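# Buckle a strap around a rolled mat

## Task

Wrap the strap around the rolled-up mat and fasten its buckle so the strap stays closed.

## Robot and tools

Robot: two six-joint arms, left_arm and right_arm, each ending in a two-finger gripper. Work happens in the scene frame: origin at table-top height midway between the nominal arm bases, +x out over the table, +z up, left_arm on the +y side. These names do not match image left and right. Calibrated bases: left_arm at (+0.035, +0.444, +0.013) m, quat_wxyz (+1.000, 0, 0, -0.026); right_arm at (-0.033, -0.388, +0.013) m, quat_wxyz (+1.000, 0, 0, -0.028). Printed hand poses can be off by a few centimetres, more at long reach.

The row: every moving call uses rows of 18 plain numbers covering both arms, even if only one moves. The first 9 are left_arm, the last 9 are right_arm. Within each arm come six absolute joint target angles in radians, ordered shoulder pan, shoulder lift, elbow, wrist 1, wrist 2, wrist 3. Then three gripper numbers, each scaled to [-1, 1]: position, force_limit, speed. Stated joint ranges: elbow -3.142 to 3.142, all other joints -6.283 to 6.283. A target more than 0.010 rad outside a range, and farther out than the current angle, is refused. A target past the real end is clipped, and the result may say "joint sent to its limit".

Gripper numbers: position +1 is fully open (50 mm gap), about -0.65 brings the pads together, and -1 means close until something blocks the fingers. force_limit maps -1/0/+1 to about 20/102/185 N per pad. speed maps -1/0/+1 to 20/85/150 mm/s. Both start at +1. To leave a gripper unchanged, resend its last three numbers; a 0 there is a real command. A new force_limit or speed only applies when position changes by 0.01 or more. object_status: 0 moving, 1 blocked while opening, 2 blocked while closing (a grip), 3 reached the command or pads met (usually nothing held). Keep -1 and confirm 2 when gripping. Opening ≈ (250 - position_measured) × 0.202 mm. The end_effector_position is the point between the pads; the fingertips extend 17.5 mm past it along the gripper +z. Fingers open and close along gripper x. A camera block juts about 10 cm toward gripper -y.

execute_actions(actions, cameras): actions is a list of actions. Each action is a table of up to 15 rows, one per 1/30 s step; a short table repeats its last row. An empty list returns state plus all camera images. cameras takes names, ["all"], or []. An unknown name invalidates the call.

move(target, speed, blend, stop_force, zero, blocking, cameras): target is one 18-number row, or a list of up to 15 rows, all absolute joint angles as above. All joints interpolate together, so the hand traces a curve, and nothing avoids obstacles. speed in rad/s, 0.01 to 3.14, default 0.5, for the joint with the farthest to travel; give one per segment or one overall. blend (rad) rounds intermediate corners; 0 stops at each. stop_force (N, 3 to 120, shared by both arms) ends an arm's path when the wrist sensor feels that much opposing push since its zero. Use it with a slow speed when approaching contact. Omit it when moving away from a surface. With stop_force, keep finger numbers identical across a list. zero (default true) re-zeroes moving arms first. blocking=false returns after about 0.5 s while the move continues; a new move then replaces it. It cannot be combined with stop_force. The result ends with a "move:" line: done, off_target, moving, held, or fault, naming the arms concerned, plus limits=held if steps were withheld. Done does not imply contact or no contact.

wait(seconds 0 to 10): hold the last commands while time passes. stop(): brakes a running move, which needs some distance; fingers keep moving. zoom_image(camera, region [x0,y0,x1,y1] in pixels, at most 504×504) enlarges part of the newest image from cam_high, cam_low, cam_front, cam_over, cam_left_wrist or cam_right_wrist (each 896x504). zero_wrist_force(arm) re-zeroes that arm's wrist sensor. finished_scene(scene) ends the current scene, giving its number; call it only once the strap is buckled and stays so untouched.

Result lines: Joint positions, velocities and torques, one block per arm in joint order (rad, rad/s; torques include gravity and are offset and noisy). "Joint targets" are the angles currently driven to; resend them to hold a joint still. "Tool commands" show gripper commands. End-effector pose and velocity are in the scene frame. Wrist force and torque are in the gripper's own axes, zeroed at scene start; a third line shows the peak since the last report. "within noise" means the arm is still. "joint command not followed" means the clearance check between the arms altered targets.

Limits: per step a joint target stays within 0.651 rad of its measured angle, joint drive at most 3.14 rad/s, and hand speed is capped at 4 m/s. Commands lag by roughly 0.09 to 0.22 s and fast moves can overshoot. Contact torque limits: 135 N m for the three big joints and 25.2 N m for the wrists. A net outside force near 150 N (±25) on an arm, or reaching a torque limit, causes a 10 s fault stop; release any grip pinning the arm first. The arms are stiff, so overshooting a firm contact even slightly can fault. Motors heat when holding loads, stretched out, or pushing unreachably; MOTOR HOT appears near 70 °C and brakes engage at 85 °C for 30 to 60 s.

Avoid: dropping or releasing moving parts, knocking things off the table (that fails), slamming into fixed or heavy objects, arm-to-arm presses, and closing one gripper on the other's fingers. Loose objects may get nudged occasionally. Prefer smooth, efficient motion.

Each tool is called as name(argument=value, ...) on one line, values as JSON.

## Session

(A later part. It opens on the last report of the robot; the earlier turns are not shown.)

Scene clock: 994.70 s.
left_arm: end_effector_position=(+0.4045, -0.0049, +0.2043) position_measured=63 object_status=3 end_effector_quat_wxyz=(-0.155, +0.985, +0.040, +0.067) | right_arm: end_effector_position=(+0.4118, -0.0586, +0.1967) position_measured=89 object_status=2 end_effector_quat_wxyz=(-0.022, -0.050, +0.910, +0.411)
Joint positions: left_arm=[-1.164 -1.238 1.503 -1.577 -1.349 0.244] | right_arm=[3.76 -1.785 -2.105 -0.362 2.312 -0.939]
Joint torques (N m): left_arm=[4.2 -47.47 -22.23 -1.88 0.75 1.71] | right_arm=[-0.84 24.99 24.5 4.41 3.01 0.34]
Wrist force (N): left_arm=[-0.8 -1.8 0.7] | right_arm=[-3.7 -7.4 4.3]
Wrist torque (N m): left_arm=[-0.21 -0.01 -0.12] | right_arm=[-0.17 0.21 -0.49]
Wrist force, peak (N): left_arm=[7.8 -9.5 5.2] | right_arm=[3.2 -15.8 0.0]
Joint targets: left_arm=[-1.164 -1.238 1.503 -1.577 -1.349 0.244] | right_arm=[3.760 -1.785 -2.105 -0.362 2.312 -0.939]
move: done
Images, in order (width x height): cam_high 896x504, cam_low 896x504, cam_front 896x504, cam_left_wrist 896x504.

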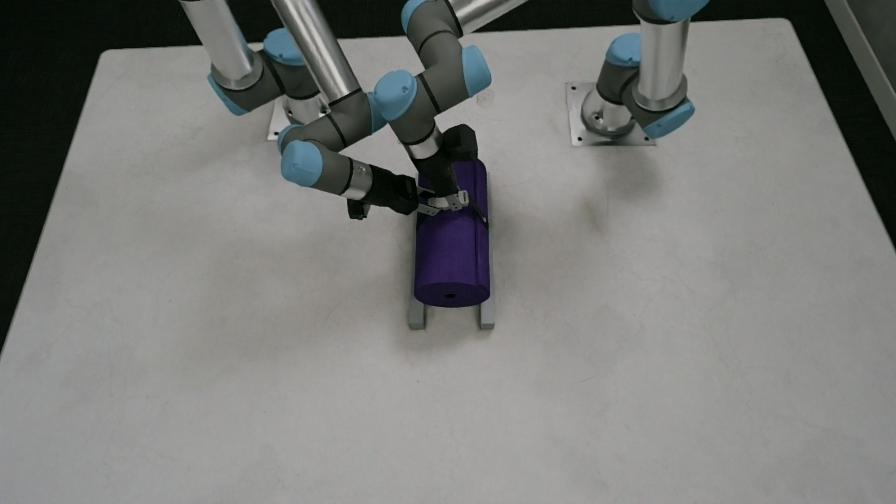

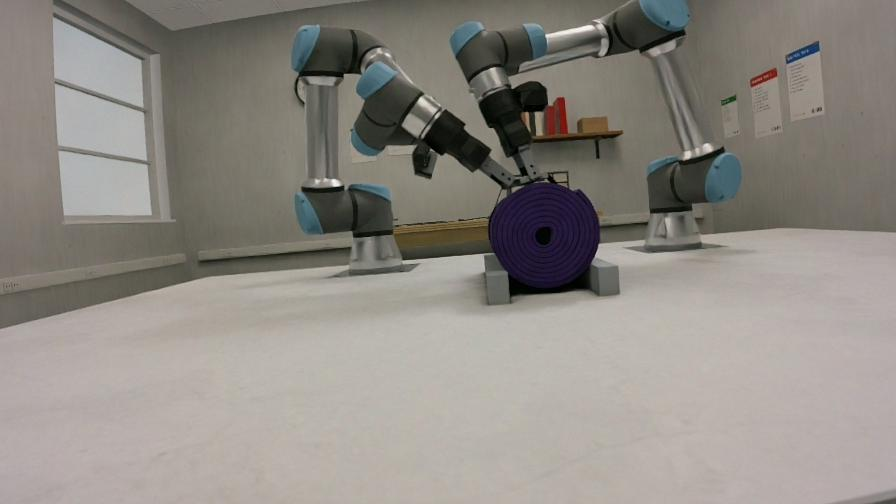

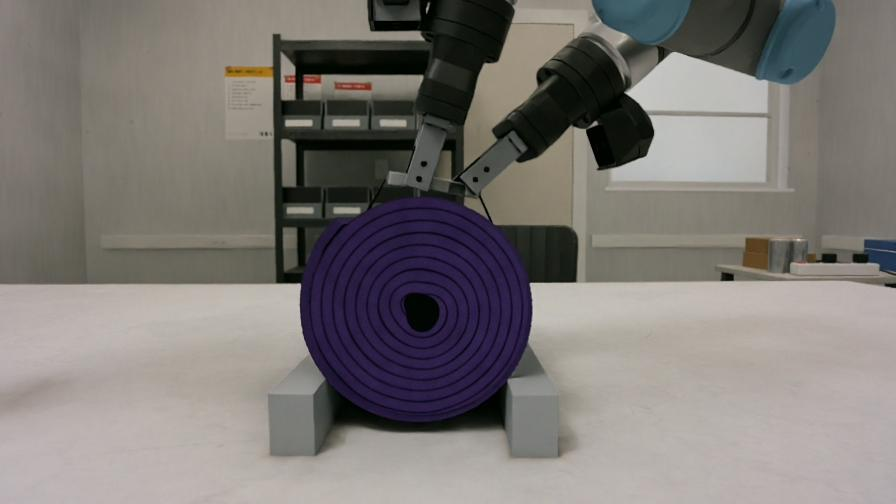

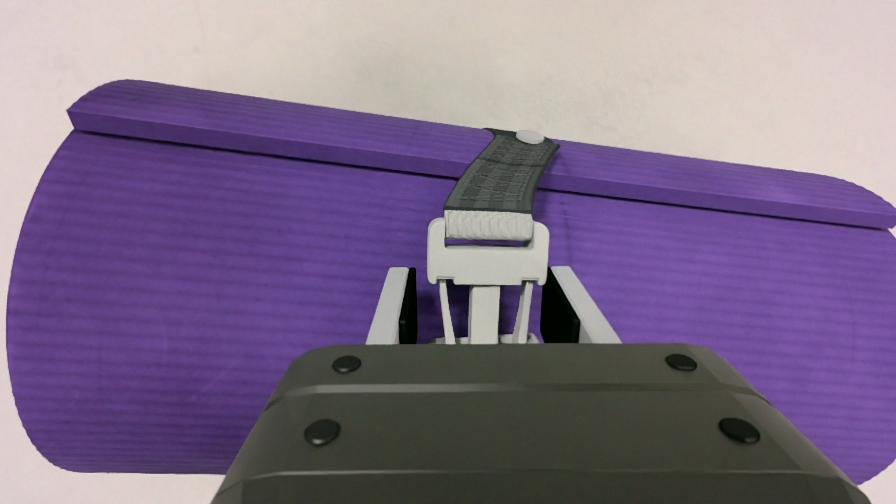

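move(target=[-1.1104,-1.2314,1.4695,-1.5253,-1.4500,0.2906,0.6,-0.4,-1,3.7598,-1.7849,-2.1049,-0.3624,2.3116,-0.9387,-1,-0.1,-1], speed=0.1, stop_force=10, cameras=["cam_front","cam_high","cam_low","cam_left_wrist"])

zoom_image(camera="cam_front", region=[381, 155, 463, 205])

zoom_image(camera="cam_high", region=[423, 185, 477, 215])

Scene clock: 1010.10 s.
left_arm: end_effector_position=(+0.4033, +0.0076, +0.2086) position_measured=63 object_status=3 end_effector_quat_wxyz=(-0.153, +0.987, +0.050, +0.008) | right_arm: end_effector_position=(+0.4117, -0.0586, +0.1966) position_measured=89 object_status=2 end_effector_quat_wxyz=(-0.022, -0.050, +0.910, +0.411)
Joint positions: left_arm=[-1.11 -1.231 1.47 -1.525 -1.45 0.291] | right_arm=[3.76 -1.785 -2.105 -0.362 2.312 -0.939]
Joint torques (N m): left_arm=[-10.66 -45.69 -16.27 -4.04 1.05 -2.7] | right_arm=[-1 24.52 14.42 4.67 0.52 0.3]
Wrist force (N): left_arm=[4.4 -0.6 1.4] | right_arm=[-1.5 -9.1 6.0]
Wrist torque (N m): left_arm=[-0.17 0.00 -0.13] | right_arm=[-0.38 0.70 -0.71]
Wrist force, peak (N): left_arm=[4.6 1.8 1.3] | right_arm=[-4.4 -8.8 5.4]
Joint targets: left_arm=[-1.110 -1.231 1.470 -1.525 -1.450 0.291] | right_arm=[3.760 -1.785 -2.105 -0.362 2.312 -0.939]
move: done
Images, in order (width x height): cam_high 896x504, cam_low 896x504, cam_front 896x504, cam_left_wrist 896x504.

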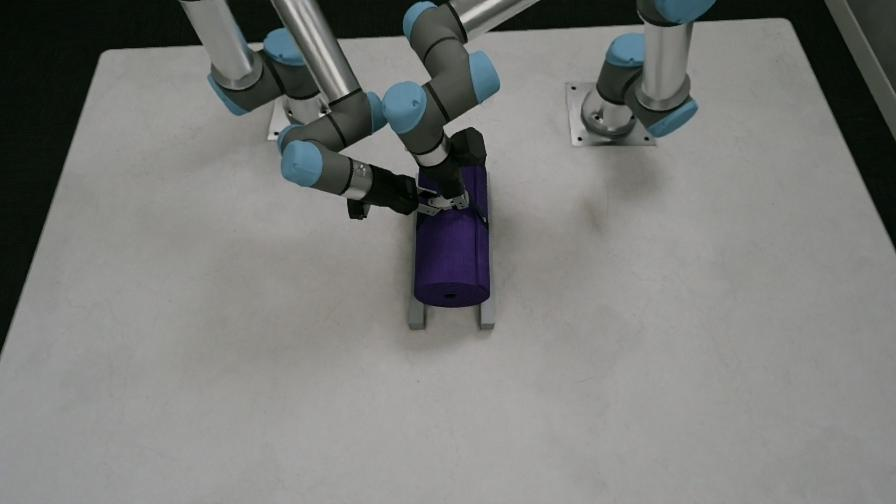

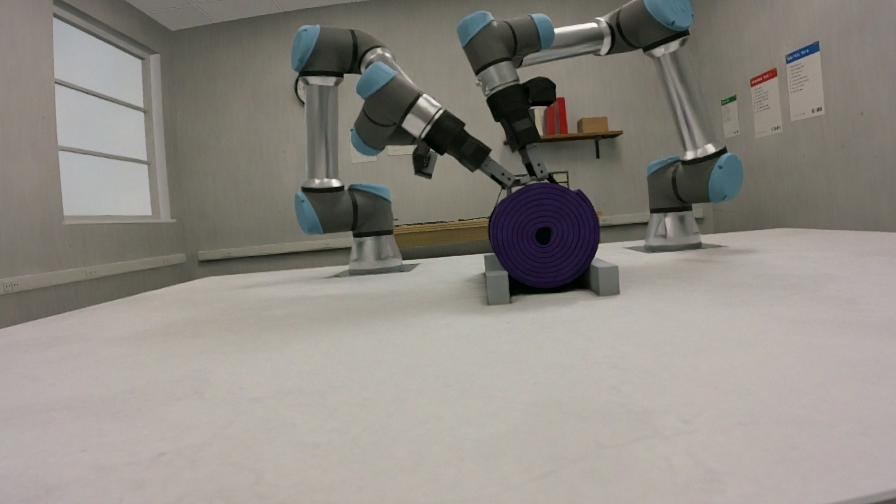

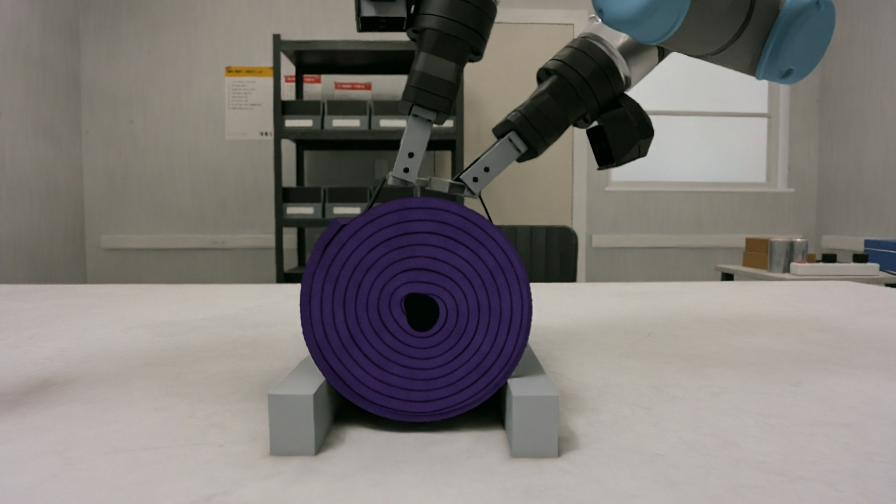

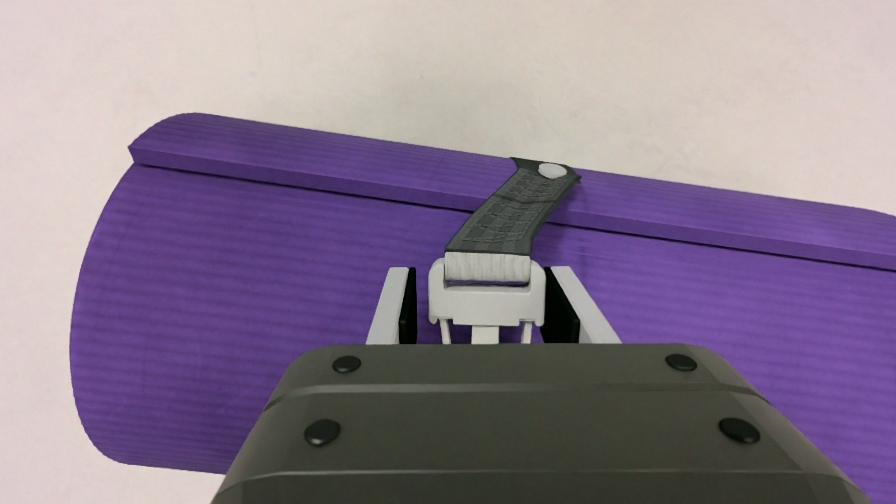

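Scaled by 6.146.

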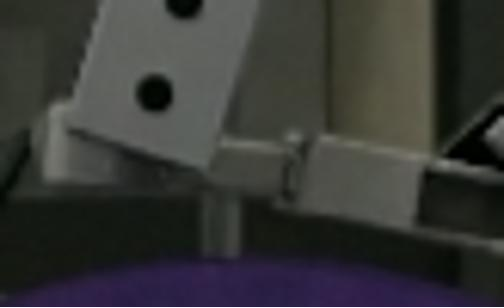

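Scaled by 9.333.

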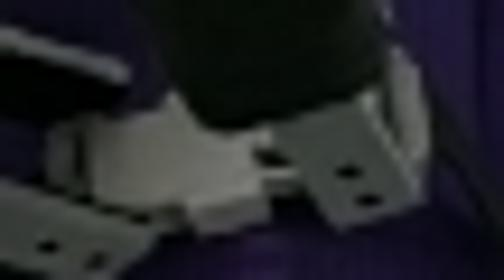

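move(target=[-1.1067,-1.2355,1.4868,-1.5389,-1.4490,0.2943,0.6,-0.4,-1,3.7598,-1.7849,-2.1049,-0.3624,2.3116,-0.9387,-1,-0.1,-1], speed=0.03, stop_force=8)

move(target=[-1.1067,-1.2355,1.4868,-1.5389,-1.4490,0.2943,-1,-0.4,-1,3.7598,-1.7849,-2.1049,-0.3624,2.3116,-0.9387,-1,-0.1,-1], cameras=["cam_front","cam_high","cam_low","cam_left_wrist"])

zoom_image(camera="cam_front", region=[381, 155, 463, 205])

zoom_image(camera="cam_high", region=[423, 185, 477, 215])

Scene clock: 1019.93 s.
left_arm: end_effector_position=(+0.4040, +0.0116, +0.2042) position_measured=63 object_status=3 end_effector_quat_wxyz=(-0.153, +0.987, +0.050, +0.008) | right_arm: end_effector_position=(+0.4117, -0.0586, +0.1966) position_measured=89 object_status=2 end_effector_quat_wxyz=(-0.022, -0.050, +0.910, +0.411)
Joint positions: left_arm=[-1.107 -1.236 1.487 -1.539 -1.449 0.294] | right_arm=[3.76 -1.785 -2.105 -0.362 2.312 -0.939]
Joint torques (N m): left_arm=[-1.66 -40.91 -30.2 0.53 1.85 -0.88] | right_arm=[-0.97 23.23 16.24 5.38 0.61 0.3]
Wrist force (N): left_arm=[-0.5 -2.1 0.9] | right_arm=[-4.6 -8.9 4.8]
Wrist torque (N m): left_arm=[-0.19 0.02 -0.18] | right_arm=[-0.34 0.42 -0.51]
Wrist force, peak (N): left_arm=[4.5 -0.4 1.6] | right_arm=[-5.4 -10.1 5.8]
Joint targets: left_arm=[-1.107 -1.236 1.487 -1.539 -1.449 0.294] | right_arm=[3.760 -1.785 -2.105 -0.362 2.312 -0.939]
move: done

Scene clock: 1020.43 s.
left_arm: end_effector_position=(+0.4041, +0.0116, +0.2042) position_measured=86 object_status=2 end_effector_quat_wxyz=(-0.153, +0.987, +0.050, +0.008) | right_arm: end_effector_position=(+0.4117, -0.0586, +0.1966) position_measured=89 object_status=2 end_effector_quat_wxyz=(-0.022, -0.050, +0.910, +0.411)
Joint positions: left_arm=[-1.107 -1.236 1.487 -1.539 -1.449 0.294] | right_arm=[3.76 -1.785 -2.105 -0.362 2.312 -0.939]
Joint torques (N m): left_arm=[-9.19 -40.16 -29.55 -2.87 -5.35 -2.36] | right_arm=[-1.15 23.49 19.25 5.34 0.57 0.23]
Wrist force (N): left_arm=[12.0 -9.2 4.1] | right_arm=[5.8 -15.8 0.1]
Wrist torque (N m): left_arm=[-0.17 0.06 -0.35] | right_arm=[-0.45 1.03 -0.84]
Wrist force, peak (N): left_arm=[12.0 -9.2 4.1] | right_arm=[5.8 -15.8 0.1]
Joint targets: left_arm=[-1.107 -1.236 1.487 -1.539 -1.449 0.294] | right_arm=[3.760 -1.785 -2.105 -0.362 2.312 -0.939]
move: done
Images, in order (width x height): cam_high 896x504, cam_low 896x504, cam_front 896x504, cam_left_wrist 896x504.

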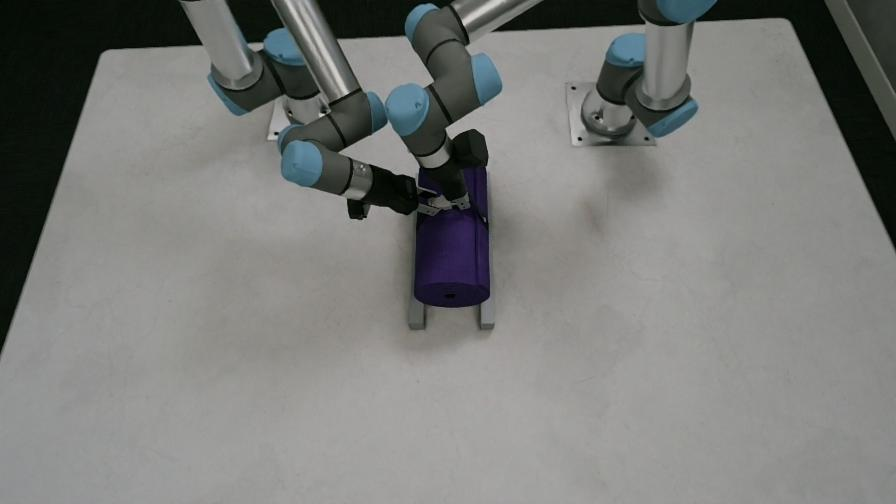

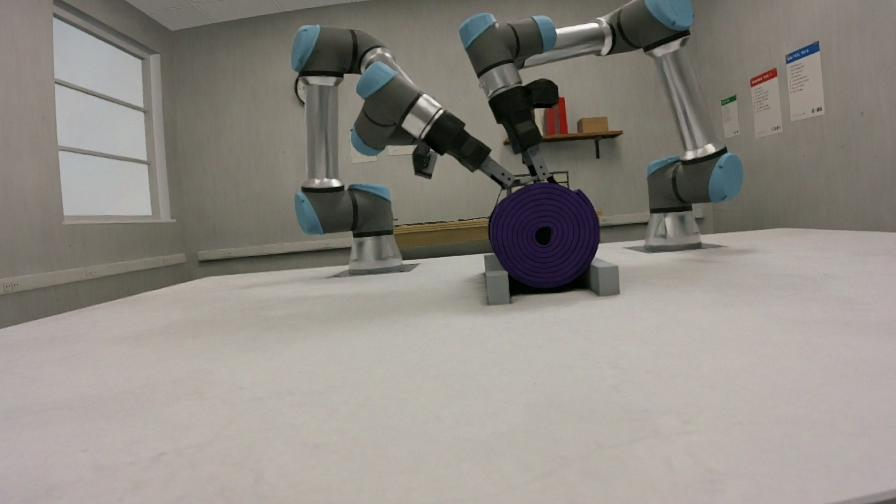

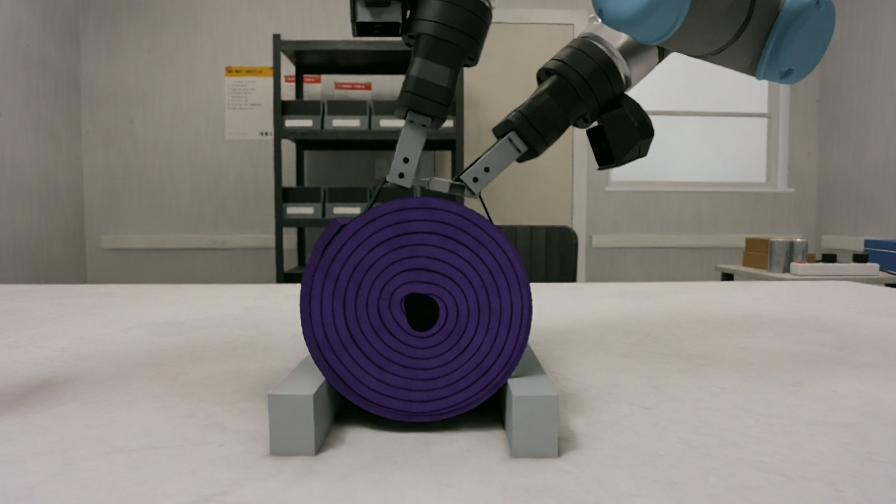

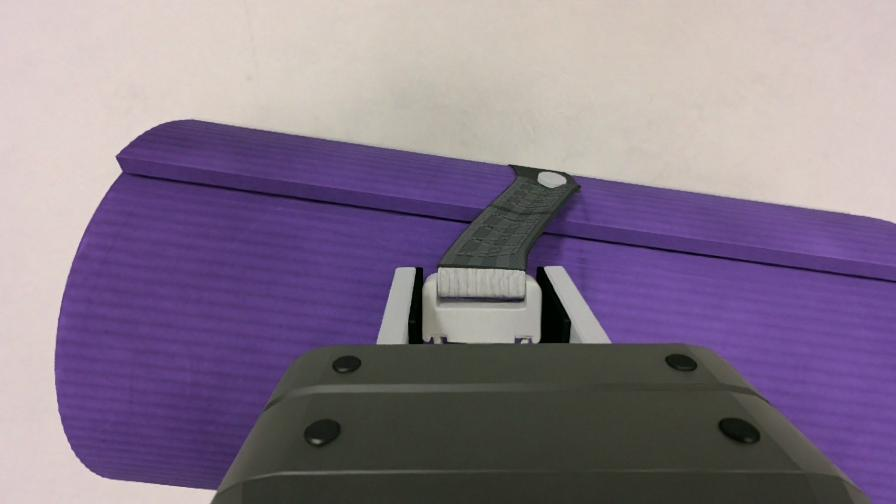

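Scaled by 6.146.

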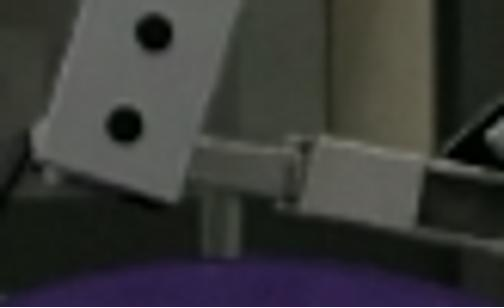

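Scaled by 9.333.

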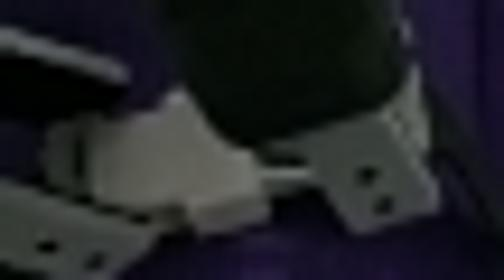

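move(target=[[-1.1056,-1.2342,1.4854,-1.5389,-1.4486,0.2954,-1,-0.4,-1,3.7598,-1.7849,-2.1049,-0.3624,2.3116,-0.9387,-1,-0.1,-1],[-1.1138,-1.1958,1.4463,-1.5372,-1.4510,0.2874,-1,-0.4,-1,3.7598,-1.7849,-2.1049,-0.3624,2.3116,-0.9387,-1,-0.1,-1]], speed=0.03, stop_force=40, cameras=["cam_front","cam_high","cam_low"])

zoom_image(camera="cam_front", region=[381, 155, 463, 205])

zoom_image(camera="cam_high", region=[423, 185, 477, 215])

zoom_image(camera="cam_low", region=[505, 165, 568, 200])

Scene clock: 1029.50 s.
left_arm: end_effector_position=(+0.4066, -0.0056, +0.1986) position_measured=86 object_status=2 end_effector_quat_wxyz=(-0.153, +0.987, +0.050, +0.008) | right_arm: end_effector_position=(+0.4117, -0.0586, +0.1966) position_measured=89 object_status=2 end_effector_quat_wxyz=(-0.022, -0.050, +0.910, +0.411)
Joint positions: left_arm=[-1.114 -1.196 1.446 -1.537 -1.451 0.287] | right_arm=[3.76 -1.785 -2.105 -0.362 2.312 -0.939]
Joint torques (N m): left_arm=[-20.13 -47.89 -19.72 -8.61 -8.56 0.83] | right_arm=[10.42 27.55 32.48 10.96 3.16 0.24]
Wrist force (N): left_arm=[19.8 -26.7 0.8] | right_arm=[13.6 -28.9 -4.4]
Wrist torque (N m): left_arm=[-0.51 -0.06 -0.53] | right_arm=[-0.19 1.02 -0.75]
Wrist force, peak (N): left_arm=[18.9 -29.1 0.8] | right_arm=[12.4 -31.2 -5.2]
Joint targets: left_arm=[-1.114 -1.196 1.446 -1.537 -1.451 0.287] | right_arm=[3.760 -1.785 -2.105 -0.362 2.312 -0.939]
move: done
Images, in order (width x height): cam_high 896x504, cam_low 896x504, cam_front 896x504.

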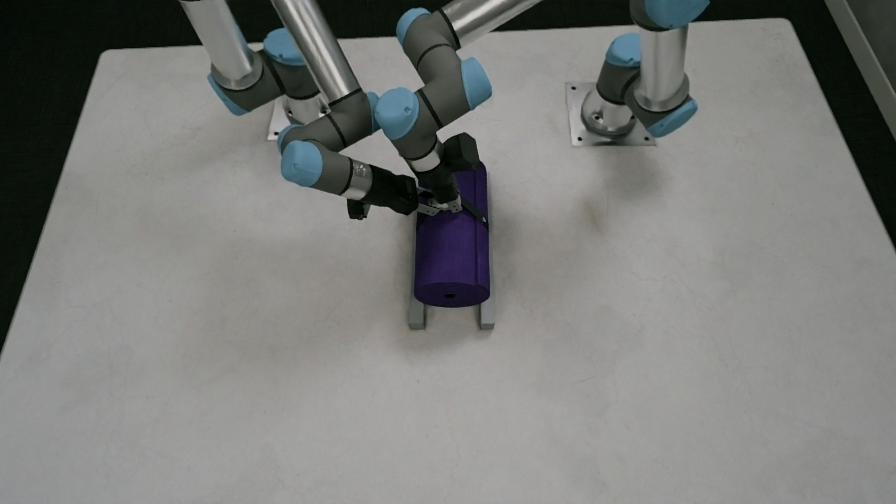

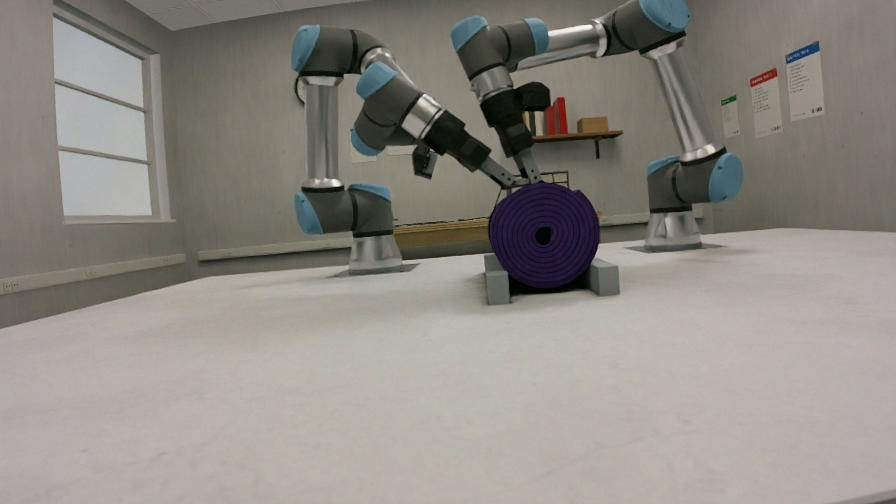

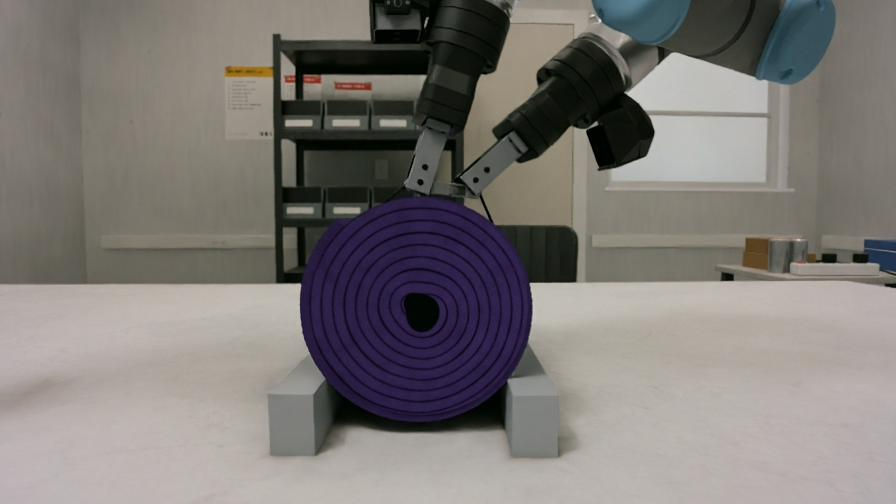

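Scaled by 6.146.

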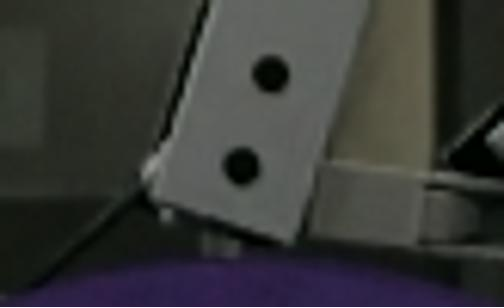

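Scaled by 9.333.

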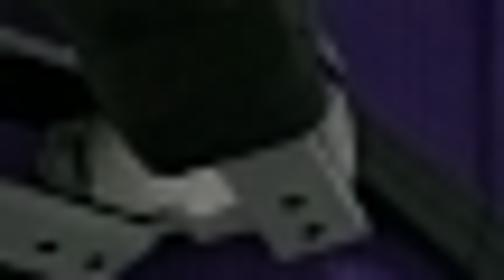

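Scaled by 8.000.

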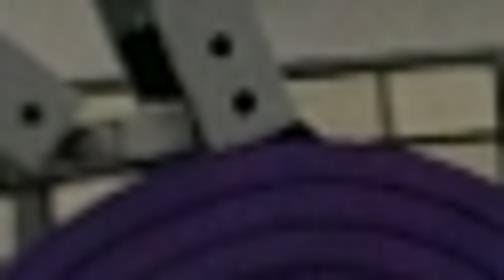

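move(target=[-1.1145,-1.1860,1.4362,-1.5368,-1.4512,0.2867,-1,-0.4,-1,3.7598,-1.7849,-2.1049,-0.3624,2.3116,-0.9387,-1,-0.1,-1], speed=0.02, stop_force=25, cameras=["cam_front","cam_high","cam_right_wrist"])

zoom_image(camera="cam_front", region=[381, 155, 463, 205])

zoom_image(camera="cam_high", region=[423, 185, 477, 215])

zoom_image(camera="cam_right_wrist", region=[415, 250, 541, 350])

Scene clock: 1036.53 s.
left_arm: end_effector_position=(+0.4075, -0.0086, +0.1974) position_measured=86 object_status=2 end_effector_quat_wxyz=(-0.153, +0.987, +0.050, +0.008) | right_arm: end_effector_position=(+0.4117, -0.0586, +0.1966) position_measured=89 object_status=2 end_effector_quat_wxyz=(-0.022, -0.050, +0.910, +0.411)
Joint positions: left_arm=[-1.114 -1.188 1.438 -1.536 -1.451 0.287] | right_arm=[3.76 -1.785 -2.105 -0.362 2.312 -0.939]
Joint torques (N m): left_arm=[-17.08 -48.29 -27.08 -13.58 -5.66 1.18] | right_arm=[23.23 36.68 32.72 8.86 11.84 0.13]
Wrist force (N): left_arm=[8.2 -48.0 5.4] | right_arm=[2.5 -42.8 -18.8]
Wrist torque (N m): left_arm=[-0.51 -0.04 -0.50] | right_arm=[0.20 0.55 -0.38]
Wrist force, peak (N): left_arm=[7.2 -54.4 6.4] | right_arm=[1.8 -47.3 -23.5]
Joint targets: left_arm=[-1.114 -1.188 1.438 -1.537 -1.451 0.287] | right_arm=[3.760 -1.785 -2.105 -0.362 2.312 -0.939]
move: contact (left_arm)
Images, in order (width x height): cam_high 896x504, cam_front 896x504, cam_right_wrist 896x504.

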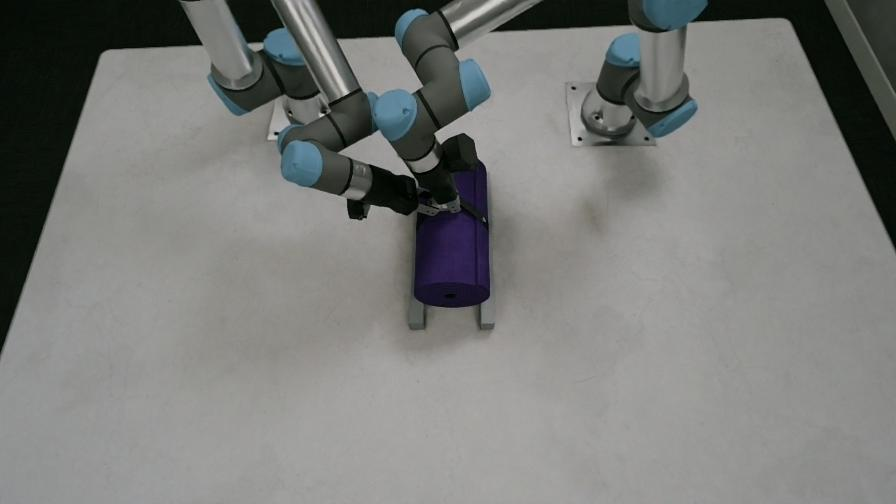

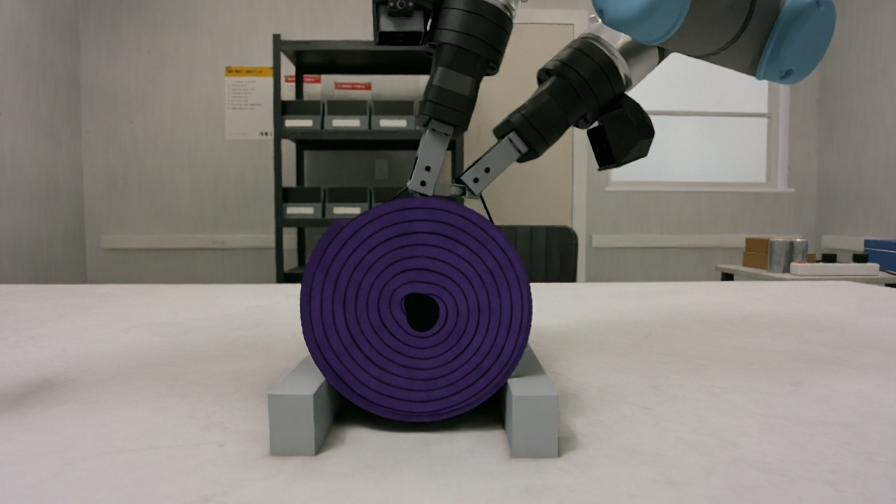

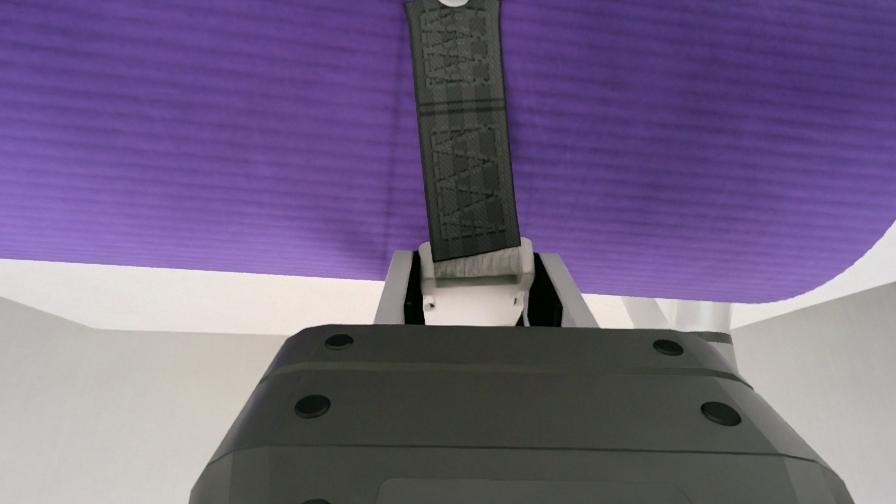

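Scaled by 6.146.

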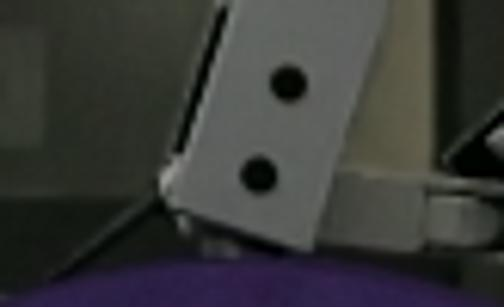

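Scaled by 9.333.

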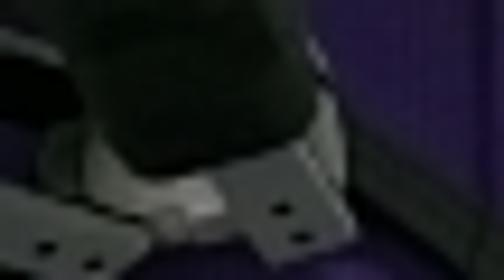

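Scaled by 4.000.

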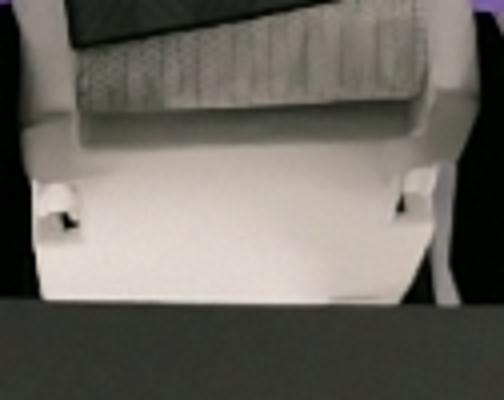

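move(target=[-1.1154,-1.1825,1.4322,-1.5366,-1.4514,0.2858,-1,-0.4,-1,3.7598,-1.7849,-2.1049,-0.3624,2.3116,-0.9387,-1,-0.1,-1], speed=0.015, stop_force=22, cameras=["cam_front","cam_right_wrist","cam_left_wrist"])

zoom_image(camera="cam_front", region=[381, 155, 463, 205])

zoom_image(camera="cam_right_wrist", region=[415, 250, 541, 350])

Scene clock: 1041.53 s.
left_arm: end_effector_position=(+0.4072, -0.0095, +0.1966) position_measured=86 object_status=2 end_effector_quat_wxyz=(-0.156, +0.986, +0.049, +0.007) | right_arm: end_effector_position=(+0.4117, -0.0586, +0.1966) position_measured=89 object_status=2 end_effector_quat_wxyz=(-0.022, -0.050, +0.910, +0.411)
Joint positions: left_arm=[-1.115 -1.182 1.432 -1.53 -1.451 0.286] | right_arm=[3.76 -1.785 -2.105 -0.362 2.312 -0.939]
Joint torques (N m): left_arm=[-38.39 -42.44 -32.38 -13.74 -10.62 -1.07] | right_arm=[25.86 46.1 33.69 13.55 11.76 0.23]
Wrist force (N): left_arm=[17.0 -62.3 10.7] | right_arm=[10.3 -53.0 -29.9]
Wrist torque (N m): left_arm=[-0.37 0.03 -0.67] | right_arm=[0.52 0.92 -0.46]
Wrist force, peak (N): left_arm=[16.4 -62.6 9.5] | right_arm=[10.3 -53.4 -29.9]
Joint targets: left_arm=[-1.115 -1.183 1.432 -1.537 -1.451 0.286] | right_arm=[3.760 -1.785 -2.105 -0.362 2.312 -0.939]
move: done
Images, in order (width x height): cam_front 896x504, cam_left_wrist 896x504, cam_right_wrist 896x504.

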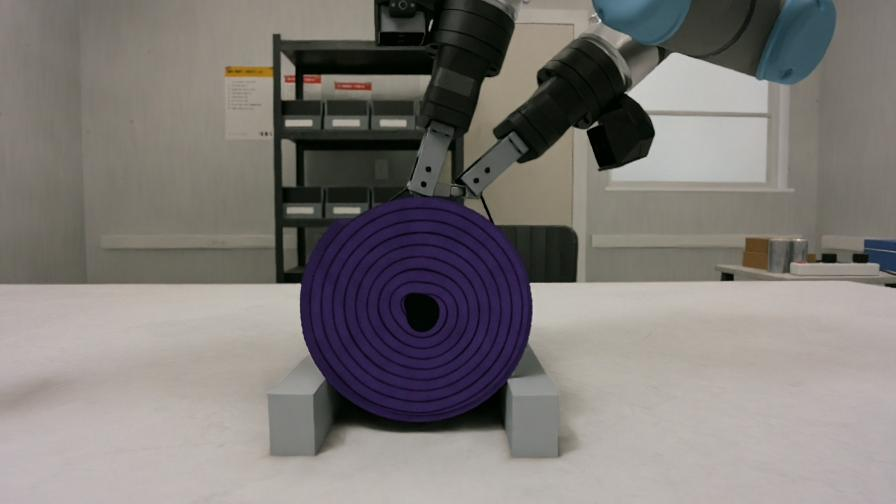

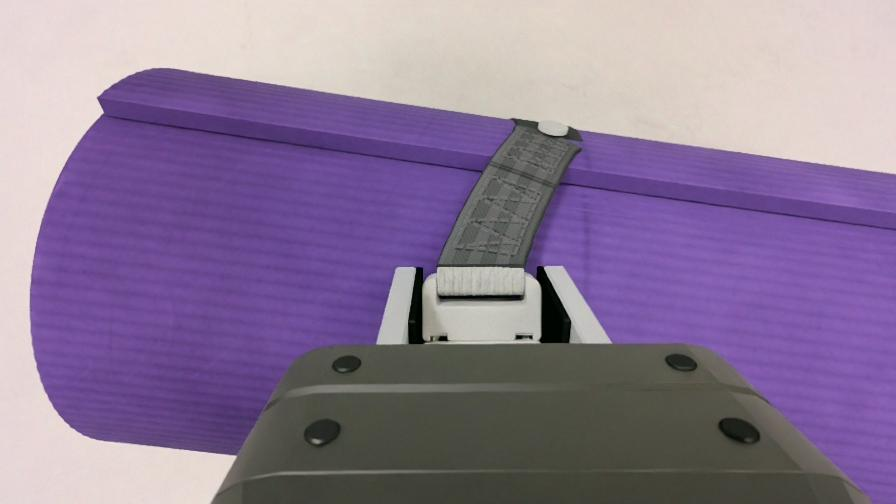

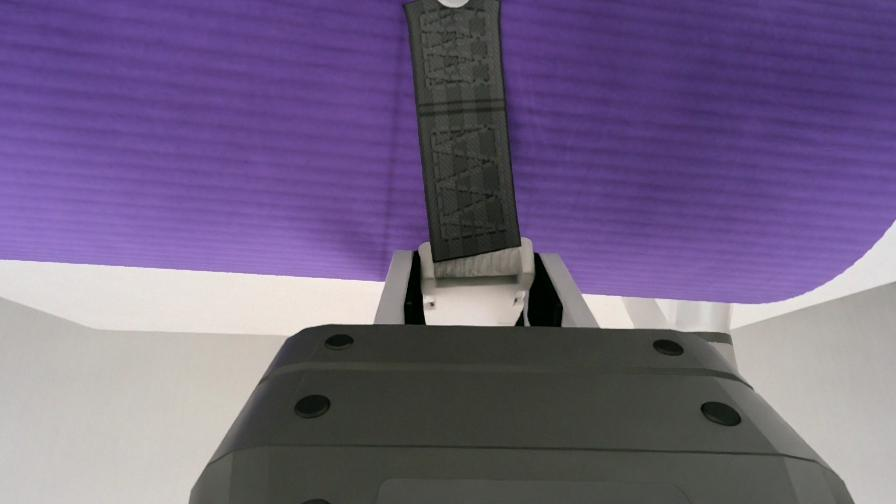

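Scaled by 6.146.

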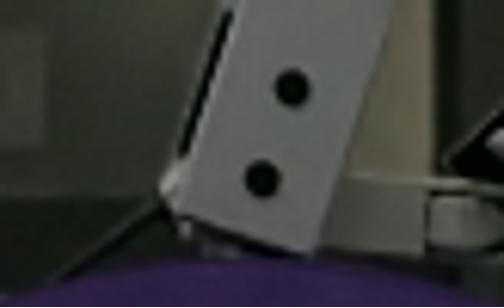

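Scaled by 4.000.

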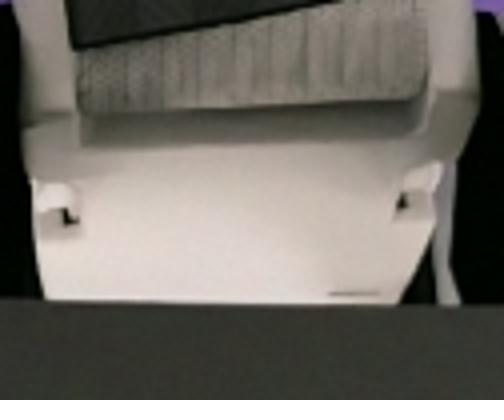

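move(target=[-1.1145,-1.1860,1.4362,-1.5368,-1.4512,0.2867,-1,-0.4,-1,3.7598,-1.7849,-2.1049,-0.3624,2.3116,-0.9387,-1,-0.1,-1], speed=0.02)

move(target=[-1.1138,-1.1892,1.4396,-1.5371,-1.4510,0.2874,-1,-0.4,-1,3.7598,-1.7849,-2.1049,-0.3624,2.3116,-0.9387,-1,-0.1,-1], speed=0.02)

Scene clock: 1046.53 s.
left_arm: end_effector_position=(+0.4073, -0.0085, +0.1970) position_measured=86 object_status=2 end_effector_quat_wxyz=(-0.155, +0.987, +0.050, +0.007) | right_arm: end_effector_position=(+0.4117, -0.0586, +0.1967) position_measured=89 object_status=2 end_effector_quat_wxyz=(-0.022, -0.051, +0.910, +0.411)
Joint positions: left_arm=[-1.115 -1.186 1.436 -1.533 -1.451 0.287] | right_arm=[3.76 -1.785 -2.105 -0.362 2.312 -0.939]
Joint torques (N m): left_arm=[-7.4 -45.36 -30.04 -13.65 -3.43 2.76] | right_arm=[13.71 44.8 37.37 9.69 5.29 0.19]
Wrist force (N): left_arm=[10.1 -41.6 6.7] | right_arm=[5.0 -36.0 -17.4]
Wrist torque (N m): left_arm=[-0.48 0.07 -0.58] | right_arm=[0.03 0.70 -0.39]
Wrist force, peak (N): left_arm=[16.7 -62.7 9.4] | right_arm=[10.6 -53.4 -29.7]
Joint targets: left_arm=[-1.115 -1.186 1.436 -1.537 -1.451 0.287] | right_arm=[3.760 -1.785 -2.105 -0.362 2.312 -0.939]
move: done

Scene clock: 1047.23 s.
left_arm: end_effector_position=(+0.4076, -0.0081, +0.1976) position_measured=86 object_status=2 end_effector_quat_wxyz=(-0.153, +0.987, +0.050, +0.008) | right_arm: end_effector_position=(+0.4117, -0.0586, +0.1967) position_measured=89 object_status=2 end_effector_quat_wxyz=(-0.022, -0.050, +0.910, +0.411)
Joint positions: left_arm=[-1.114 -1.189 1.44 -1.537 -1.451 0.287] | right_arm=[3.76 -1.785 -2.105 -0.362 2.312 -0.939]
Joint torques (N m): left_arm=[0.41 -48.57 -27.02 -10.27 -1.25 2.52] | right_arm=[6.2 42.49 36.44 5.84 4.92 0.17]
Wrist force (N): left_arm=[3.7 -29.8 6.9] | right_arm=[-1.2 -27.0 -11.9]
Wrist torque (N m): left_arm=[-0.34 0.09 -0.45] | right_arm=[-0.29 0.54 -0.35]
Wrist force, peak (N): left_arm=[9.8 -41.4 6.8] | right_arm=[4.3 -37.2 -16.4]
Joint targets: left_arm=[-1.114 -1.189 1.440 -1.537 -1.451 0.287] | right_arm=[3.760 -1.785 -2.105 -0.362 2.312 -0.939]
move: done

move(target=[-1.1120,-1.1977,1.4483,-1.5375,-1.4505,0.2892,-1,-0.4,-1,3.7598,-1.7849,-2.1049,-0.3624,2.3116,-0.9387,-1,-0.1,-1], speed=0.02, stop_force=40)

Scene clock: 1051.10 s.
left_arm: end_effector_position=(+0.4074, -0.0064, +0.1982) position_measured=86 object_status=2 end_effector_quat_wxyz=(-0.153, +0.987, +0.050, +0.008) | right_arm: end_effector_position=(+0.4117, -0.0586, +0.1967) position_measured=89 object_status=2 end_effector_quat_wxyz=(-0.022, -0.050, +0.910, +0.411)
Joint positions: left_arm=[-1.113 -1.193 1.444 -1.538 -1.451 0.288] | right_arm=[3.76 -1.785 -2.105 -0.362 2.312 -0.939]
Joint torques (N m): left_arm=[-6.41 -38.51 -26.54 3.52 -1.61 -2.3] | right_arm=[-13.8 30.41 19.76 2.67 -1.65 0.12]
Wrist force (N): left_arm=[2.5 10.9 -0.2] | right_arm=[-5.2 2.5 13.3]
Wrist torque (N m): left_arm=[-0.04 0.08 -0.40] | right_arm=[-0.28 0.70 -0.32]
Wrist force, peak (N): left_arm=[3.5 -29.6 7.4] | right_arm=[-2.4 -28.1 -11.2]
Joint targets: left_arm=[-1.113 -1.193 1.444 -1.538 -1.451 0.288] | right_arm=[3.760 -1.785 -2.105 -0.362 2.312 -0.939]
move: contact (left_arm)


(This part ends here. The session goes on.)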